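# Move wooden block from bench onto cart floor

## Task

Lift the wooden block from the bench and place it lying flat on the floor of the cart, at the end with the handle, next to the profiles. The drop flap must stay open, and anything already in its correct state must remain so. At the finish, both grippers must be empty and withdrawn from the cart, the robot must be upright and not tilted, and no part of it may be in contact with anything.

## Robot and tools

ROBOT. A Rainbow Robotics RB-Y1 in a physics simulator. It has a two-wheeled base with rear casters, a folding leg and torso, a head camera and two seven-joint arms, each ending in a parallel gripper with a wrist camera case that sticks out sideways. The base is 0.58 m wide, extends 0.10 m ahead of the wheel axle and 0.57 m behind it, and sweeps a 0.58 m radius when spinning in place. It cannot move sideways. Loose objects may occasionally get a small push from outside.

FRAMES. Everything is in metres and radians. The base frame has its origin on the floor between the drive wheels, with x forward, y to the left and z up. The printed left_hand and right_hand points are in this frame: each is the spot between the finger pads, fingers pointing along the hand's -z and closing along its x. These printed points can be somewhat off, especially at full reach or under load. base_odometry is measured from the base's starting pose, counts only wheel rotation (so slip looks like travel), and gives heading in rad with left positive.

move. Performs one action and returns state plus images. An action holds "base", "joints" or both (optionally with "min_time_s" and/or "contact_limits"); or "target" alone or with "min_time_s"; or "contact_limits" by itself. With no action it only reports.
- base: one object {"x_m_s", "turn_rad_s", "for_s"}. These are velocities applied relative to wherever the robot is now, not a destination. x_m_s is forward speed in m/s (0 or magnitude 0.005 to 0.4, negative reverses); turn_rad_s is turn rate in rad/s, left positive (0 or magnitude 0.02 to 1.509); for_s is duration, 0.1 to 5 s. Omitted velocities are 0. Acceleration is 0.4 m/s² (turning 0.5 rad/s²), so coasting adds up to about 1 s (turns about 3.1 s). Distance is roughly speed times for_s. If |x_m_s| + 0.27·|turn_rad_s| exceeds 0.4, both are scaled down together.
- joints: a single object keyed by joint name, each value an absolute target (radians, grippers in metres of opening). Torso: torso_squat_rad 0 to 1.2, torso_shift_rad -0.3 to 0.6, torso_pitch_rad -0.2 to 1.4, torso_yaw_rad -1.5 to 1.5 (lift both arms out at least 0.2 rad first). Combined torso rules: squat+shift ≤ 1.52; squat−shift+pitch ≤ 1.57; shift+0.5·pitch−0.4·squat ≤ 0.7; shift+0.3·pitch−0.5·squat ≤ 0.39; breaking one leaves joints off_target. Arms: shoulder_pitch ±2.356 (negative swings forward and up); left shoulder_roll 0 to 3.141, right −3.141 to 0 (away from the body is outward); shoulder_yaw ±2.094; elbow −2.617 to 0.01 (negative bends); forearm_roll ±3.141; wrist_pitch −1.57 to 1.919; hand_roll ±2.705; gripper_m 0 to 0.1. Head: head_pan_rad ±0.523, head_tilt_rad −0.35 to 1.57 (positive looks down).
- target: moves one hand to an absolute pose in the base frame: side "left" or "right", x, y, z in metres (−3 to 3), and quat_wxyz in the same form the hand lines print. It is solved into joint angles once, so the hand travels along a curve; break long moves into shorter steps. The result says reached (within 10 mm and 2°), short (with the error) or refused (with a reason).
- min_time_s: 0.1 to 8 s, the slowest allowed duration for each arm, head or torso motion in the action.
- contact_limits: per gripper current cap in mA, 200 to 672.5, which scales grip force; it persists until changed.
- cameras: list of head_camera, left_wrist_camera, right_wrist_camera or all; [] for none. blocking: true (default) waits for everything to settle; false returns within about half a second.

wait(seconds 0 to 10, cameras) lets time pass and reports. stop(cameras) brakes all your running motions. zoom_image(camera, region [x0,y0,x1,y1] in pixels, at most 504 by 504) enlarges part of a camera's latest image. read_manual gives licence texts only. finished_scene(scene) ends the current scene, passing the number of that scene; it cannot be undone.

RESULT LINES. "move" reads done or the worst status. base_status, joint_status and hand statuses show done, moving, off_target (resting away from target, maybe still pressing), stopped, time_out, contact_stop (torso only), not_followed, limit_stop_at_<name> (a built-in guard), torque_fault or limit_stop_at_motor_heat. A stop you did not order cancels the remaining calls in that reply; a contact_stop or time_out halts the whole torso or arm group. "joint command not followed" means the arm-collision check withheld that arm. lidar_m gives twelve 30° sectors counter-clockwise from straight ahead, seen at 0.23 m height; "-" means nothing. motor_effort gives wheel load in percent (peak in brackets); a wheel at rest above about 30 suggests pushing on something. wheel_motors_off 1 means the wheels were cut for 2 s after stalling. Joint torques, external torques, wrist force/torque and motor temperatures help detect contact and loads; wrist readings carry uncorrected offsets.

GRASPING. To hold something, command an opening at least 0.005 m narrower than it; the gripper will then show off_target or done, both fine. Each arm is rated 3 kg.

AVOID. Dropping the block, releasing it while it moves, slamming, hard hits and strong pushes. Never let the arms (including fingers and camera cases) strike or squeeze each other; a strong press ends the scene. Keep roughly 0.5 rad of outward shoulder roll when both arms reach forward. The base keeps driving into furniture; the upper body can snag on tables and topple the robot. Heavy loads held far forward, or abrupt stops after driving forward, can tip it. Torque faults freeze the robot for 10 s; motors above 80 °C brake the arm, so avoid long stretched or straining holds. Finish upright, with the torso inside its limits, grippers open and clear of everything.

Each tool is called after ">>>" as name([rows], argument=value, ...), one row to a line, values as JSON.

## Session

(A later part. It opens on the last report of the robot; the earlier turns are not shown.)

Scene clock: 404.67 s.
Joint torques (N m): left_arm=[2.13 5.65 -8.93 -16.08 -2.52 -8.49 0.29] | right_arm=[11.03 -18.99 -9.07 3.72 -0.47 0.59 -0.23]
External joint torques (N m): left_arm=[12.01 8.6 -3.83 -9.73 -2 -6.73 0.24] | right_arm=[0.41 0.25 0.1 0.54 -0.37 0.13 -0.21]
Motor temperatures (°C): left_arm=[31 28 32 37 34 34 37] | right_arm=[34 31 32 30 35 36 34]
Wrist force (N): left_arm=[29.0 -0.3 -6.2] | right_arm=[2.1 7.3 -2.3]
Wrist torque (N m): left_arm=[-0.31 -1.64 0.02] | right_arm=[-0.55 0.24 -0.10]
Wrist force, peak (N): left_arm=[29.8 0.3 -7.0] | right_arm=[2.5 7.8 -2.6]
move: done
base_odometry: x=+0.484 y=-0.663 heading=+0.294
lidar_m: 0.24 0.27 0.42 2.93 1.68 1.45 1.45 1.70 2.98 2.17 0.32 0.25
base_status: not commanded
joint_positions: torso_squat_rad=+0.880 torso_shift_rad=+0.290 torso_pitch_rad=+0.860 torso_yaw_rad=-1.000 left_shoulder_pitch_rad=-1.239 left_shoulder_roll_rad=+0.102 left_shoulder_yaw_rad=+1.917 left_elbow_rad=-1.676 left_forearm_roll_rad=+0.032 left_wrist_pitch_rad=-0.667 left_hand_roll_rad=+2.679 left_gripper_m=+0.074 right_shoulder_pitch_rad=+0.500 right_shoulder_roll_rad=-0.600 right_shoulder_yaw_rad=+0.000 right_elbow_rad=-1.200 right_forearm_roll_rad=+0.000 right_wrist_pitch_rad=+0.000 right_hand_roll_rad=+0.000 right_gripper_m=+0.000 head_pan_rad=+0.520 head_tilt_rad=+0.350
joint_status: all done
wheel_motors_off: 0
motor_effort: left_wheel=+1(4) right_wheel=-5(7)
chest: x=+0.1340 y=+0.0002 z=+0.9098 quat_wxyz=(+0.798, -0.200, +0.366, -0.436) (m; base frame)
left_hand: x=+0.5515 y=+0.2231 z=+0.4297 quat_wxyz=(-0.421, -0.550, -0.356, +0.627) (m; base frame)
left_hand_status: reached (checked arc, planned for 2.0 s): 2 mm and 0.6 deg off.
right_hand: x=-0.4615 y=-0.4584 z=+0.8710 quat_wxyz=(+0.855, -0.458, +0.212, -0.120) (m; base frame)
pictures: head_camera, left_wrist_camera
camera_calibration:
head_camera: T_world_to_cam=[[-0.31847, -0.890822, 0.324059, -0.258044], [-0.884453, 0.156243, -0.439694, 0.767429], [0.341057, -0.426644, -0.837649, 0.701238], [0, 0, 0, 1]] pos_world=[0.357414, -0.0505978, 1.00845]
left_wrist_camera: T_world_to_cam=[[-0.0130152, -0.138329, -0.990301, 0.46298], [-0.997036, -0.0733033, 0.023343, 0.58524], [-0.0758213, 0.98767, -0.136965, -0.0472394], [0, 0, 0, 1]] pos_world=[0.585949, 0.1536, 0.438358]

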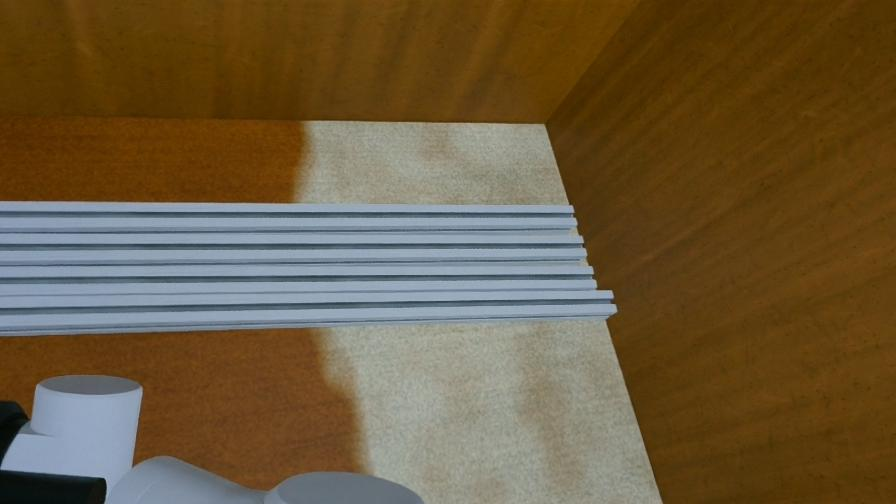

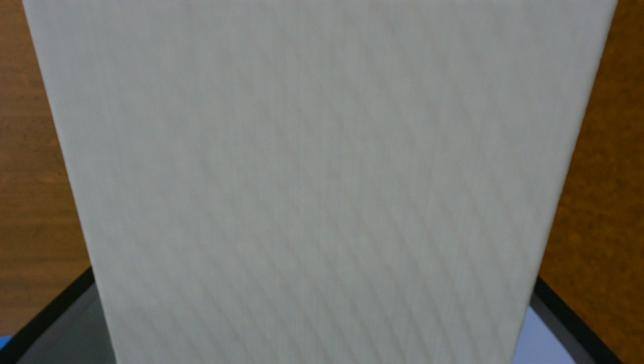

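>>> move(target={"side":"left","x":0.56,"y":0.20,"z":0.53,"quat_wxyz":[-0.42,-0.5552,-0.3597,0.6277]}, min_time_s=1.5, cameras=[])

>>> move(base={"x_m_s":0.08,"for_s":1.133}, cameras=["head_camera"])

>>> move(target={"side":"left","x":0.47,"y":0.2,"z":0.47,"quat_wxyz":[-0.42,-0.5552,-0.3597,0.6277]}, min_time_s=1.5, cameras=["head_camera","left_wrist_camera"])

Scene clock: 411.13 s.
Joint torques (N m): left_arm=[-12.5 -2.99 -11.33 -13.43 -2.57 -9.21 0.31] | right_arm=[11.38 -19.14 -8.69 3.88 -0.46 0.69 -0.31]
External joint torques (N m): left_arm=[0.23 1.75 -4.96 -8.29 -2.13 -7.39 0.26] | right_arm=[0.76 0.1 0.47 0.69 -0.35 0.23 -0.29]
Motor temperatures (°C): left_arm=[31 28 32 37 34 34 37] | right_arm=[34 31 32 30 35 36 34]
Wrist force (N): left_arm=[28.8 2.2 -5.8] | right_arm=[1.9 7.3 -2.3]
Wrist torque (N m): left_arm=[-0.23 -1.71 0.05] | right_arm=[-0.56 0.22 -0.05]
Wrist force, peak (N): left_arm=[31.6 -0.3 -5.6] | right_arm=[1.8 8.0 -2.4]
move: short
base_odometry: x=+0.484 y=-0.663 heading=+0.294
lidar_m: 0.24 0.26 0.41 2.92 1.68 1.45 1.45 1.72 2.98 2.17 0.33 0.24
base_status: not commanded
joint_positions: torso_squat_rad=+0.880 torso_shift_rad=+0.290 torso_pitch_rad=+0.861 torso_yaw_rad=-1.000 left_shoulder_pitch_rad=-1.637 left_shoulder_roll_rad=-0.001 left_shoulder_yaw_rad=+2.034 left_elbow_rad=-1.974 left_forearm_roll_rad=-0.270 left_wrist_pitch_rad=-0.680 left_hand_roll_rad=+2.705 left_gripper_m=+0.074 right_shoulder_pitch_rad=+0.500 right_shoulder_roll_rad=-0.600 right_shoulder_yaw_rad=+0.000 right_elbow_rad=-1.200 right_forearm_roll_rad=+0.000 right_wrist_pitch_rad=+0.000 right_hand_roll_rad=+0.000 right_gripper_m=+0.000 head_pan_rad=+0.520 head_tilt_rad=+0.350
joint_status: all done
wheel_motors_off: 0
motor_effort: left_wheel=+3(4) right_wheel=-4(6)
chest: x=+0.1343 y=+0.0002 z=+0.9096 quat_wxyz=(+0.798, -0.200, +0.366, -0.436) (m; base frame)
left_hand: x=+0.5605 y=+0.1993 z=+0.5276 quat_wxyz=(-0.429, -0.535, -0.394, +0.612) (m; base frame)
left_hand_status: short (checked arc, as near as the solve gets, planned for 1.5 s): 3 mm and 5.0 deg off. The place is met; only the turn is off.
right_hand: x=-0.4611 y=-0.4584 z=+0.8713 quat_wxyz=(+0.855, -0.458, +0.213, -0.120) (m; base frame)
pictures: none
No camera images: "cameras" was empty.

Scene clock: 412.87 s.
Joint torques (N m): left_arm=[-11.9 -2.62 -12.33 -12.92 -2.3 -9.14 0.26] | right_arm=[10.85 -19.35 -9.31 3.81 -0.41 0.6 -0.27]
External joint torques (N m): left_arm=[0.82 2.12 -5.95 -7.78 -1.86 -7.26 0.21] | right_arm=[0.23 -0.1 -0.15 0.62 -0.3 0.14 -0.25]
Motor temperatures (°C): left_arm=[31 28 32 37 34 34 37] | right_arm=[34 31 32 30 35 36 34]
Wrist force (N): left_arm=[28.9 1.0 -6.6] | right_arm=[1.8 7.5 -2.4]
Wrist torque (N m): left_arm=[-0.08 -1.80 0.07] | right_arm=[-0.55 0.21 -0.08]
Wrist force, peak (N): left_arm=[34.1 0.8 -6.3] | right_arm=[1.7 8.1 -2.0]
move: done
base_odometry: x=+0.570 y=-0.637 heading=+0.294
lidar_m: 0.15 0.18 0.27 3.09 1.77 1.54 1.54 1.80 3.14 0.46 0.21 0.16
base_status: done (sent for 1.13 of 1.13 s)
joint_positions: torso_squat_rad=+0.880 torso_shift_rad=+0.290 torso_pitch_rad=+0.861 torso_yaw_rad=-1.000 left_shoulder_pitch_rad=-1.637 left_shoulder_roll_rad=-0.001 left_shoulder_yaw_rad=+2.035 left_elbow_rad=-1.974 left_forearm_roll_rad=-0.270 left_wrist_pitch_rad=-0.680 left_hand_roll_rad=+2.705 left_gripper_m=+0.074 right_shoulder_pitch_rad=+0.500 right_shoulder_roll_rad=-0.600 right_shoulder_yaw_rad=+0.000 right_elbow_rad=-1.200 right_forearm_roll_rad=+0.000 right_wrist_pitch_rad=+0.000 right_hand_roll_rad=+0.000 right_gripper_m=+0.000 head_pan_rad=+0.520 head_tilt_rad=+0.350
joint_status: not commanded
wheel_motors_off: 0
motor_effort: left_wheel=+4(25) right_wheel=-5(20)
chest: x=+0.1344 y=+0.0002 z=+0.9095 quat_wxyz=(+0.797, -0.200, +0.366, -0.436) (m; base frame)
left_hand: x=+0.5604 y=+0.1994 z=+0.5275 quat_wxyz=(-0.429, -0.535, -0.394, +0.612) (m; base frame)
right_hand: x=-0.4611 y=-0.4584 z=+0.8713 quat_wxyz=(+0.855, -0.458, +0.213, -0.120) (m; base frame)
pictures: head_camera
camera_calibration:
head_camera: T_world_to_cam=[[-0.318043, -0.890863, 0.324362, -0.258152], [-0.884982, 0.156238, -0.438631, 0.766729], [0.340083, -0.426558, -0.838088, 0.701364], [0, 0, 0, 1]] pos_world=[0.357916, -0.0505981, 1.00785]

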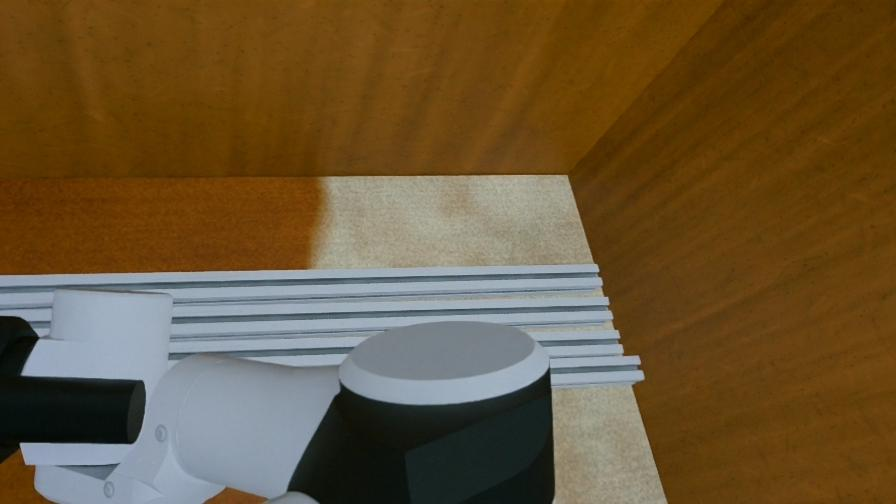

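Scene clock: 414.70 s.
Joint torques (N m): left_arm=[-8.27 -2.41 -6.5 -13.5 -3.03 -9.37 0.37] | right_arm=[11.05 -19.13 -8.95 3.92 -0.52 0.58 -0.31]
External joint torques (N m): left_arm=[2.27 2.67 -2.45 -8.1 -2.46 -7.51 0.31] | right_arm=[0.42 0.11 0.21 0.73 -0.41 0.12 -0.29]
Motor temperatures (°C): left_arm=[31 28 32 37 34 35 37] | right_arm=[34 31 32 30 35 36 34]
Wrist force (N): left_arm=[29.6 2.1 -2.7] | right_arm=[2.0 7.4 -2.3]
Wrist torque (N m): left_arm=[-0.12 -1.68 0.07] | right_arm=[-0.56 0.25 -0.06]
Wrist force, peak (N): left_arm=[30.2 2.0 -3.9] | right_arm=[2.0 7.7 -2.5]
move: short
base_odometry: x=+0.570 y=-0.637 heading=+0.295
lidar_m: 0.16 0.18 0.27 3.08 1.78 1.54 1.54 1.81 3.14 0.47 0.21 0.16
base_status: not commanded
joint_positions: torso_squat_rad=+0.880 torso_shift_rad=+0.290 torso_pitch_rad=+0.861 torso_yaw_rad=-1.000 left_shoulder_pitch_rad=-1.377 left_shoulder_roll_rad=-0.001 left_shoulder_yaw_rad=+2.095 left_elbow_rad=-1.717 left_forearm_roll_rad=+0.016 left_wrist_pitch_rad=-0.976 left_hand_roll_rad=+2.705 left_gripper_m=+0.074 right_shoulder_pitch_rad=+0.500 right_shoulder_roll_rad=-0.600 right_shoulder_yaw_rad=+0.000 right_elbow_rad=-1.200 right_forearm_roll_rad=+0.000 right_wrist_pitch_rad=+0.000 right_hand_roll_rad=+0.000 right_gripper_m=+0.000 head_pan_rad=+0.520 head_tilt_rad=+0.350
joint_status: all done
wheel_motors_off: 0
motor_effort: left_wheel=+6(6) right_wheel=-7(8)
chest: x=+0.1344 y=+0.0002 z=+0.9095 quat_wxyz=(+0.797, -0.200, +0.366, -0.436) (m; base frame)
left_hand: x=+0.4705 y=+0.1994 z=+0.4683 quat_wxyz=(-0.435, -0.532, -0.460, +0.563) (m; base frame)
left_hand_status: short (checked arc, as near as the solve gets, planned for 1.5 s): 2 mm and 14.0 deg off. The place is met; only the turn is off.
right_hand: x=-0.4611 y=-0.4584 z=+0.8713 quat_wxyz=(+0.855, -0.458, +0.213, -0.120) (m; base frame)
pictures: head_camera, left_wrist_camera
camera_calibration:
head_camera: T_world_to_cam=[[-0.318043, -0.890863, 0.324362, -0.258184], [-0.884982, 0.156238, -0.438631, 0.766773], [0.340083, -0.426558, -0.838088, 0.701448], [0, 0, 0, 1]] pos_world=[0.357916, -0.0505981, 1.00795]
left_wrist_camera: T_world_to_cam=[[-0.028313, 0.0038383, -0.999592, 0.480091], [-0.961549, -0.273381, 0.0261857, 0.523648], [-0.273169, 0.961898, 0.011431, 0.00387386], [0, 0, 0, 1]] pos_world=[0.518165, 0.137586, 0.466139]

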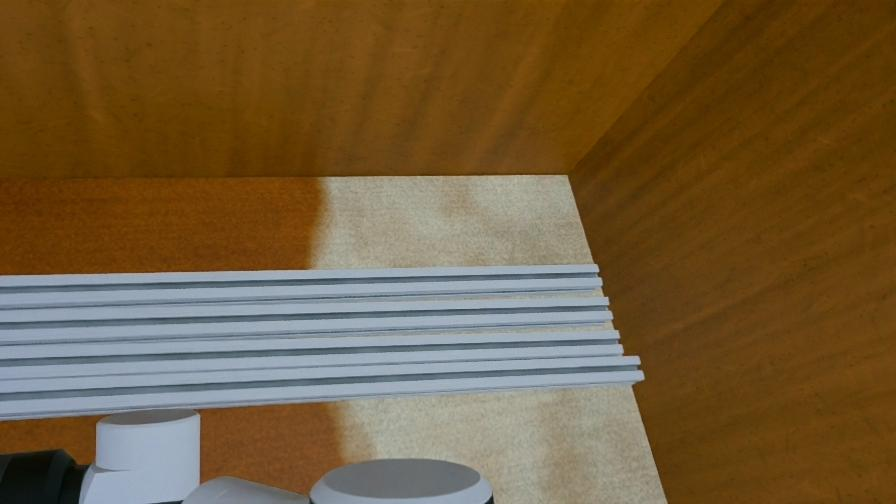

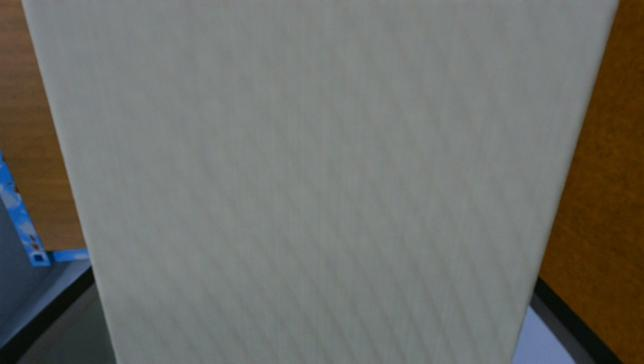

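>>> move(target={"side":"left","x":0.50,"y":0.19,"z":0.56,"quat_wxyz":[-0.435,-0.532,-0.460,0.563]}, min_time_s=1.5, cameras=[])

>>> move(joints={"left_hand_roll_rad":-0.44}, min_time_s=3.5, cameras=[])

>>> move(joints={"torso_yaw_rad":-1.25}, cameras=["head_camera"])

>>> move(target={"side":"left","x":0.46,"y":0.19,"z":0.47,"quat_wxyz":[0.6277,0.3597,-0.5552,0.42]}, min_time_s=2, cameras=["head_camera","left_wrist_camera"])

Scene clock: 419.67 s.
Joint torques (N m): left_arm=[-11.89 -2.84 -8.7 -12.72 -3.88 -8.89 -0.26] | right_arm=[11.15 -19.09 -8.87 3.87 -0.38 0.56 -0.33]
External joint torques (N m): left_arm=[1.07 2.35 -3.08 -8.13 -3.12 -7.12 -0.31] | right_arm=[0.53 0.15 0.29 0.67 -0.27 0.1 -0.32]
Motor temperatures (°C): left_arm=[31 28 32 37 34 35 37] | right_arm=[34 31 32 30 35 36 34]
Wrist force (N): left_arm=[29.4 2.1 -0.4] | right_arm=[1.7 7.7 -2.5]
Wrist torque (N m): left_arm=[-0.06 -1.65 -0.01] | right_arm=[-0.59 0.20 -0.09]
Wrist force, peak (N): left_arm=[31.2 2.3 -1.8] | right_arm=[2.2 7.8 -2.2]
move: short
base_odometry: x=+0.570 y=-0.637 heading=+0.294
lidar_m: 0.16 0.18 0.27 3.09 1.78 1.54 1.54 1.81 3.15 0.46 0.21 0.16
base_status: not commanded
joint_positions: torso_squat_rad=+0.880 torso_shift_rad=+0.290 torso_pitch_rad=+0.861 torso_yaw_rad=-1.000 left_shoulder_pitch_rad=-1.661 left_shoulder_roll_rad=-0.001 left_shoulder_yaw_rad=+2.095 left_elbow_rad=-1.893 left_forearm_roll_rad=-0.117 left_wrist_pitch_rad=-1.056 left_hand_roll_rad=+2.612 left_gripper_m=+0.074 right_shoulder_pitch_rad=+0.500 right_shoulder_roll_rad=-0.600 right_shoulder_yaw_rad=+0.000 right_elbow_rad=-1.200 right_forearm_roll_rad=+0.000 right_wrist_pitch_rad=+0.000 right_hand_roll_rad=+0.000 right_gripper_m=+0.000 head_pan_rad=+0.520 head_tilt_rad=+0.350
joint_status: all done
wheel_motors_off: 0
motor_effort: left_wheel=+6(6) right_wheel=-5(7)
chest: x=+0.1344 y=+0.0002 z=+0.9095 quat_wxyz=(+0.797, -0.200, +0.366, -0.436) (m; base frame)
left_hand: x=+0.5008 y=+0.1896 z=+0.5584 quat_wxyz=(-0.450, -0.524, -0.510, +0.513) (m; base frame)
left_hand_status: short (checked arc, as near as the solve gets, planned for 1.5 s): 2 mm and 8.3 deg off. The place is met; only the turn is off.
right_hand: x=-0.4611 y=-0.4584 z=+0.8713 quat_wxyz=(+0.855, -0.458, +0.213, -0.120) (m; base frame)
pictures: none
No camera images: "cameras" was empty.

Scene clock: 423.47 s.
Joint torques (N m): left_arm=[-11.62 -3.22 -9.39 -12.33 -4.3 -8.74 -1.14] | right_arm=[11.21 -19.52 -9.21 3.81 -0.39 0.66 -0.27]
External joint torques (N m): left_arm=[1.28 1.98 -3.87 -7.73 -3.48 -6.98 -1.08] | right_arm=[0.58 -0.28 -0.04 0.62 -0.28 0.2 -0.25]
Motor temperatures (°C): left_arm=[31 28 32 37 34 35 37] | right_arm=[34 31 32 30 35 36 34]
Wrist force (N): left_arm=[-27.3 2.4 -1.0] | right_arm=[2.0 7.3 -2.5]
Wrist torque (N m): left_arm=[-0.12 1.83 1.21] | right_arm=[-0.54 0.26 -0.10]
Wrist force, peak (N): left_arm=[20.2 42.5 -2.5] | right_arm=[2.3 8.0 -2.1]
move: done
base_odometry: x=+0.570 y=-0.637 heading=+0.295
lidar_m: 0.15 0.18 0.28 3.08 1.79 1.54 1.54 1.81 3.15 0.46 0.21 0.16
base_status: not commanded
joint_positions: torso_squat_rad=+0.880 torso_shift_rad=+0.290 torso_pitch_rad=+0.861 torso_yaw_rad=-1.000 left_shoulder_pitch_rad=-1.661 left_shoulder_roll_rad=-0.001 left_shoulder_yaw_rad=+2.095 left_elbow_rad=-1.893 left_forearm_roll_rad=-0.117 left_wrist_pitch_rad=-1.056 left_hand_roll_rad=-0.440 left_gripper_m=+0.074 right_shoulder_pitch_rad=+0.500 right_shoulder_roll_rad=-0.600 right_shoulder_yaw_rad=+0.000 right_elbow_rad=-1.200 right_forearm_roll_rad=+0.000 right_wrist_pitch_rad=+0.000 right_hand_roll_rad=+0.000 right_gripper_m=+0.000 head_pan_rad=+0.520 head_tilt_rad=+0.350
joint_status: all done
wheel_motors_off: 0
motor_effort: left_wheel=+6(14) right_wheel=-5(14)
chest: x=+0.1343 y=+0.0002 z=+0.9096 quat_wxyz=(+0.797, -0.200, +0.366, -0.436) (m; base frame)
left_hand: x=+0.5007 y=+0.1897 z=+0.5585 quat_wxyz=(+0.492, +0.486, -0.546, +0.473) (m; base frame)
right_hand: x=-0.4611 y=-0.4584 z=+0.8713 quat_wxyz=(+0.855, -0.458, +0.213, -0.120) (m; base frame)
pictures: none
No camera images: "cameras" was empty.

Scene clock: 424.67 s.
Joint torques (N m): left_arm=[-12.38 -5.64 -9.4 -10.23 -4.42 -8.68 -1.18] | right_arm=[6.44 -21.91 -9.29 2.41 -0.42 0.39 -0.41]
External joint torques (N m): left_arm=[1.64 1.48 -3.83 -7.26 -3.56 -6.93 -1.12] | right_arm=[0.05 -0.61 0.75 0.33 -0.33 0.1 -0.4]
Motor temperatures (°C): left_arm=[31 28 32 37 34 35 37] | right_arm=[34 31 32 30 35 36 34]
Wrist force (N): left_arm=[-27.0 3.1 -5.8] | right_arm=[1.7 8.1 -1.6]
Wrist torque (N m): left_arm=[-0.29 1.85 1.21] | right_arm=[-0.60 0.22 -0.06]
Wrist force, peak (N): left_arm=[-29.4 0.6 -2.1] | right_arm=[2.3 7.9 -2.4]
move: done
base_odometry: x=+0.570 y=-0.637 heading=+0.294
lidar_m: 0.15 0.18 0.27 3.08 1.78 1.53 1.54 1.81 3.15 0.45 0.21 0.16
base_status: not commanded
joint_positions: torso_squat_rad=+0.880 torso_shift_rad=+0.290 torso_pitch_rad=+0.861 torso_yaw_rad=-1.250 left_shoulder_pitch_rad=-1.661 left_shoulder_roll_rad=+0.000 left_shoulder_yaw_rad=+2.095 left_elbow_rad=-1.893 left_forearm_roll_rad=-0.117 left_wrist_pitch_rad=-1.056 left_hand_roll_rad=-0.440 left_gripper_m=+0.074 right_shoulder_pitch_rad=+0.500 right_shoulder_roll_rad=-0.600 right_shoulder_yaw_rad=+0.000 right_elbow_rad=-1.200 right_forearm_roll_rad=+0.000 right_wrist_pitch_rad=+0.000 right_hand_roll_rad=+0.000 right_gripper_m=+0.000 head_pan_rad=+0.520 head_tilt_rad=+0.350
joint_status: all done
wheel_motors_off: 0
motor_effort: left_wheel=+5(7) right_wheel=-4(8)
chest: x=+0.1343 y=+0.0002 z=+0.9096 quat_wxyz=(+0.737, -0.244, +0.338, -0.532) (m; base frame)
left_hand: x=+0.5211 y=+0.0589 z=+0.5349 quat_wxyz=(+0.572, +0.391, -0.537, +0.481) (m; base frame)
right_hand: x=-0.5278 y=-0.3553 z=+0.9488 quat_wxyz=(+0.795, -0.518, +0.237, -0.209) (m; base frame)
pictures: head_camera
camera_calibration:
head_camera: T_world_to_cam=[[-0.45264, -0.751006, 0.480736, -0.382384], [-0.854759, 0.211878, -0.473809, 0.794695], [0.253976, -0.625379, -0.737833, 0.621866], [0, 0, 0, 1]] pos_world=[0.348251, -0.0666493, 1.01919]

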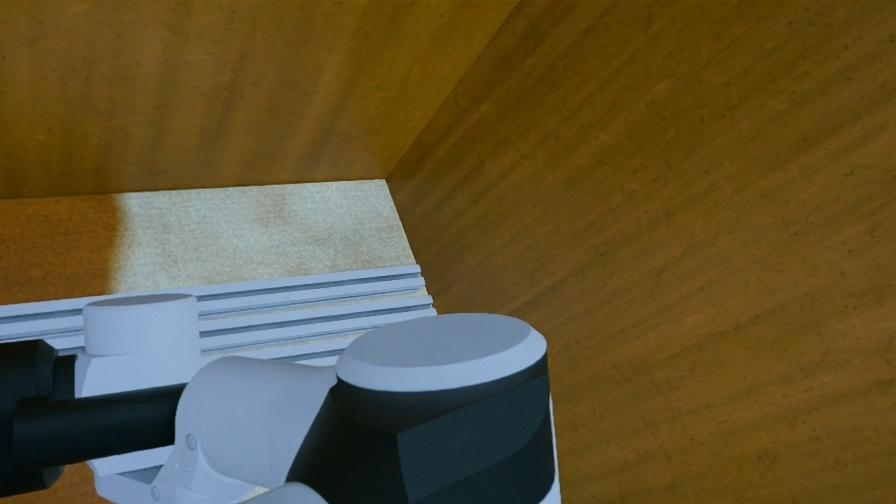

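Scene clock: 427.00 s.
Joint torques (N m): left_arm=[-3.29 -2.35 -3.84 -17.86 -3.41 -8.58 -1.46] | right_arm=[6.23 -21.25 -9.49 2.18 -0.39 0.36 -0.4]
External joint torques (N m): left_arm=[4.16 2.62 -1.23 -10.26 -2.84 -6.79 -1.4] | right_arm=[-0.15 0.05 0.55 0.11 -0.3 0.07 -0.38]
Motor temperatures (°C): left_arm=[31 28 32 37 34 35 37] | right_arm=[34 31 32 30 35 36 34]
Wrist force (N): left_arm=[-27.0 1.3 -5.5] | right_arm=[1.0 7.6 -1.4]
Wrist torque (N m): left_arm=[-0.30 1.82 1.23] | right_arm=[-0.52 0.16 -0.07]
Wrist force, peak (N): left_arm=[-28.3 1.0 -5.0] | right_arm=[1.8 8.4 -1.6]
move: short
base_odometry: x=+0.570 y=-0.637 heading=+0.294
lidar_m: 0.16 0.18 0.27 3.08 1.77 1.54 1.54 1.83 3.15 0.47 0.21 0.16
base_status: not commanded
joint_positions: torso_squat_rad=+0.880 torso_shift_rad=+0.290 torso_pitch_rad=+0.861 torso_yaw_rad=-1.250 left_shoulder_pitch_rad=-1.139 left_shoulder_roll_rad=-0.001 left_shoulder_yaw_rad=+2.094 left_elbow_rad=-2.037 left_forearm_roll_rad=+0.241 left_wrist_pitch_rad=-0.648 left_hand_roll_rad=-0.456 left_gripper_m=+0.074 right_shoulder_pitch_rad=+0.500 right_shoulder_roll_rad=-0.600 right_shoulder_yaw_rad=+0.000 right_elbow_rad=-1.200 right_forearm_roll_rad=+0.000 right_wrist_pitch_rad=+0.000 right_hand_roll_rad=+0.000 right_gripper_m=+0.000 head_pan_rad=+0.520 head_tilt_rad=+0.350
joint_status: all done
wheel_motors_off: 0
motor_effort: left_wheel=+5(6) right_wheel=-6(7)
chest: x=+0.1343 y=+0.0002 z=+0.9096 quat_wxyz=(+0.737, -0.244, +0.338, -0.532) (m; base frame)
left_hand: x=+0.4606 y=+0.1892 z=+0.4680 quat_wxyz=(+0.602, +0.386, -0.551, +0.429) (m; base frame)
left_hand_status: short (checked arc, as near as the solve gets, planned for 2.0 s): 2 mm and 4.3 deg off. The place is met; only the turn is off.
right_hand: x=-0.5278 y=-0.3553 z=+0.9488 quat_wxyz=(+0.795, -0.518, +0.237, -0.209) (m; base frame)
pictures: head_camera, left_wrist_camera
camera_calibration:
head_camera: T_world_to_cam=[[-0.45264, -0.751006, 0.480736, -0.382384], [-0.854759, 0.211878, -0.473809, 0.794695], [0.253976, -0.625379, -0.737833, 0.621866], [0, 0, 0, 1]] pos_world=[0.348251, -0.0666493, 1.01919]
left_wrist_camera: T_world_to_cam=[[0.00175717, 0.109211, 0.994017, -0.487306], [0.685489, -0.723858, 0.0783172, -0.186351], [0.728081, 0.68125, -0.0761348, -0.356098], [0, 0, 0, 1]] pos_world=[0.387866, 0.160919, 0.471873]

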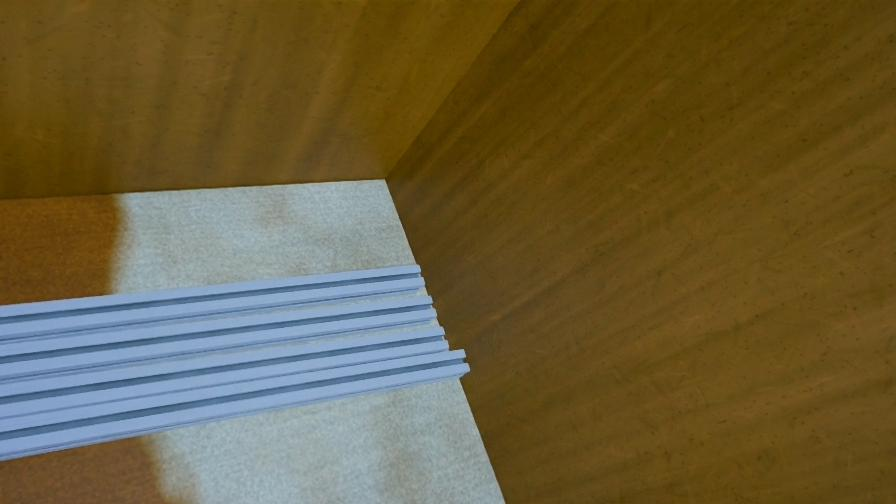

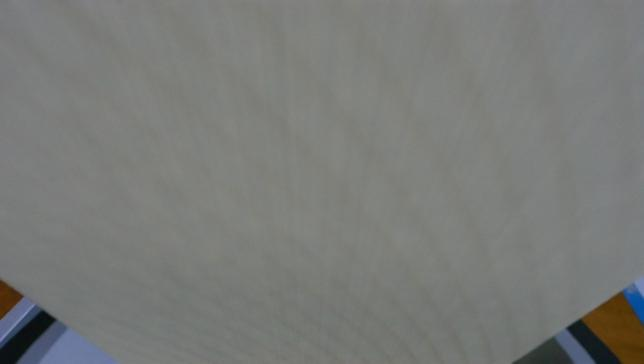

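>>> move(target={"side":"left","x":0.464,"y":0.245,"z":0.43,"quat_wxyz":[0.576,0.424,-0.5007,0.4877]}, min_time_s=1.5, cameras=[])

>>> move(target={"side":"left","x":0.464,"y":0.245,"z":0.385,"quat_wxyz":[0.576,0.424,-0.5007,0.4877]}, min_time_s=1.5, cameras=["head_camera","left_wrist_camera"])

Scene clock: 432.83 s.
Joint torques (N m): left_arm=[-0.94 1.62 -3.64 -17.28 -4.06 -7.47 -1.32] | right_arm=[6.26 -21.48 -9.9 2.2 -0.52 0.37 -0.27]
External joint torques (N m): left_arm=[5.36 3.96 -0.74 -9.22 -3.32 -5.92 -1.26] | right_arm=[-0.12 -0.17 0.14 0.13 -0.43 0.08 -0.26]
Motor temperatures (°C): left_arm=[31 28 32 37 34 35 37] | right_arm=[34 31 32 30 35 36 34]
Wrist force (N): left_arm=[-27.5 1.9 -6.0] | right_arm=[0.9 7.6 -1.4]
Wrist torque (N m): left_arm=[-0.50 1.73 1.20] | right_arm=[-0.56 0.10 -0.08]
Wrist force, peak (N): left_arm=[-28.1 1.9 -6.3] | right_arm=[1.7 8.4 -1.5]
move: done
base_odometry: x=+0.570 y=-0.637 heading=+0.294
lidar_m: 0.16 0.18 0.26 3.07 1.78 1.53 1.55 1.81 3.14 0.45 0.21 0.16
base_status: not commanded
joint_positions: torso_squat_rad=+0.880 torso_shift_rad=+0.290 torso_pitch_rad=+0.861 torso_yaw_rad=-1.250 left_shoulder_pitch_rad=-1.079 left_shoulder_roll_rad=+0.241 left_shoulder_yaw_rad=+2.094 left_elbow_rad=-1.910 left_forearm_roll_rad=+0.484 left_wrist_pitch_rad=-0.580 left_hand_roll_rad=-0.692 left_gripper_m=+0.074 right_shoulder_pitch_rad=+0.500 right_shoulder_roll_rad=-0.600 right_shoulder_yaw_rad=+0.000 right_elbow_rad=-1.200 right_forearm_roll_rad=+0.000 right_wrist_pitch_rad=+0.000 right_hand_roll_rad=+0.000 right_gripper_m=+0.000 head_pan_rad=+0.520 head_tilt_rad=+0.350
joint_status: all done
wheel_motors_off: 0
motor_effort: left_wheel=+5(6) right_wheel=-5(6)
chest: x=+0.1343 y=+0.0002 z=+0.9096 quat_wxyz=(+0.737, -0.244, +0.338, -0.532) (m; base frame)
left_hand: x=+0.4640 y=+0.2438 z=+0.4284 quat_wxyz=(+0.577, +0.422, -0.499, +0.489) (m; base frame)
left_hand_status: reached (checked arc, planned for 1.5 s): 2 mm and 0.3 deg off.
right_hand: x=-0.5278 y=-0.3553 z=+0.9488 quat_wxyz=(+0.795, -0.518, +0.237, -0.209) (m; base frame)
pictures: none
No camera images: "cameras" was empty.

Scene clock: 434.67 s.
Joint torques (N m): left_arm=[-0.94 2.18 -3.4 -16.16 -4.11 -8.09 -0.8] | right_arm=[6.62 -21.56 -9.61 2.4 -0.41 0.38 -0.31]
External joint torques (N m): left_arm=[4.7 3.93 -0.81 -8.67 -3.3 -6.49 -0.74] | right_arm=[0.23 -0.26 0.43 0.33 -0.32 0.09 -0.3]
Motor temperatures (°C): left_arm=[31 28 32 37 34 35 37] | right_arm=[34 31 32 30 35 36 34]
Wrist force (N): left_arm=[-27.0 1.2 -7.0] | right_arm=[1.3 7.3 -1.7]
Wrist torque (N m): left_arm=[-0.43 1.83 1.20] | right_arm=[-0.50 0.19 -0.06]
Wrist force, peak (N): left_arm=[-28.4 1.1 -7.0] | right_arm=[1.5 8.6 -1.6]
move: done
base_odometry: x=+0.570 y=-0.637 heading=+0.294
lidar_m: 0.16 0.18 0.28 3.09 1.77 1.55 1.53 1.82 3.14 0.47 0.21 0.16
base_status: not commanded
joint_positions: torso_squat_rad=+0.880 torso_shift_rad=+0.290 torso_pitch_rad=+0.861 torso_yaw_rad=-1.250 left_shoulder_pitch_rad=-0.965 left_shoulder_roll_rad=+0.300 left_shoulder_yaw_rad=+2.069 left_elbow_rad=-1.685 left_forearm_roll_rad=+0.511 left_wrist_pitch_rad=-0.698 left_hand_roll_rad=-0.645 left_gripper_m=+0.074 right_shoulder_pitch_rad=+0.500 right_shoulder_roll_rad=-0.600 right_shoulder_yaw_rad=+0.000 right_elbow_rad=-1.200 right_forearm_roll_rad=+0.000 right_wrist_pitch_rad=+0.000 right_hand_roll_rad=+0.000 right_gripper_m=+0.000 head_pan_rad=+0.520 head_tilt_rad=+0.350
joint_status: all done
wheel_motors_off: 0
motor_effort: left_wheel=+5(6) right_wheel=-4(7)
chest: x=+0.1343 y=+0.0002 z=+0.9096 quat_wxyz=(+0.737, -0.244, +0.338, -0.532) (m; base frame)
left_hand: x=+0.4638 y=+0.2438 z=+0.3837 quat_wxyz=(+0.578, +0.422, -0.499, +0.489) (m; base frame)
left_hand_status: reached (checked arc, planned for 1.5 s): 2 mm and 0.4 deg off.
right_hand: x=-0.5278 y=-0.3553 z=+0.9488 quat_wxyz=(+0.795, -0.518, +0.237, -0.209) (m; base frame)
pictures: head_camera, left_wrist_camera
camera_calibration:
head_camera: T_world_to_cam=[[-0.45264, -0.751006, 0.480736, -0.382384], [-0.854759, 0.211878, -0.473809, 0.794695], [0.253976, -0.625379, -0.737833, 0.621866], [0, 0, 0, 1]] pos_world=[0.348251, -0.0666493, 1.01919]
left_wrist_camera: T_world_to_cam=[[-0.000321645, 0.157099, 0.987583, -0.417658], [0.800704, -0.591581, 0.0943663, -0.234323], [0.599061, 0.790792, -0.1256, -0.349917], [0, 0, 0, 1]] pos_world=[0.39711, 0.203704, 0.390635]

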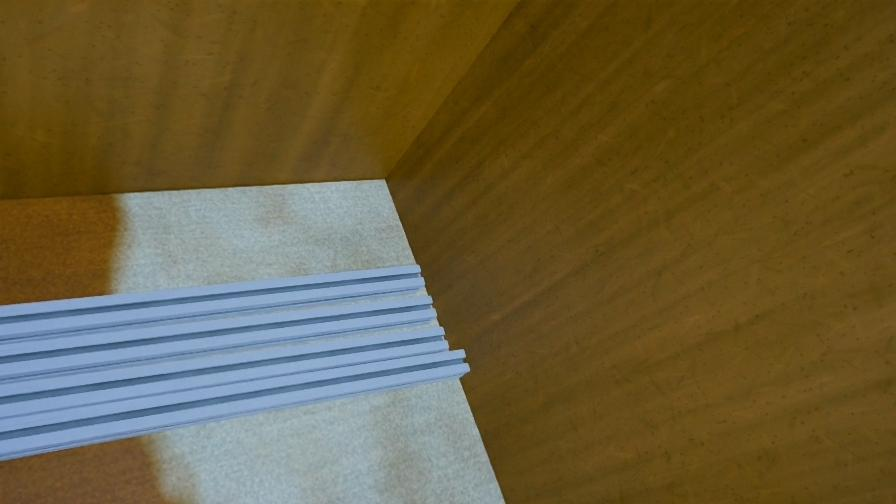

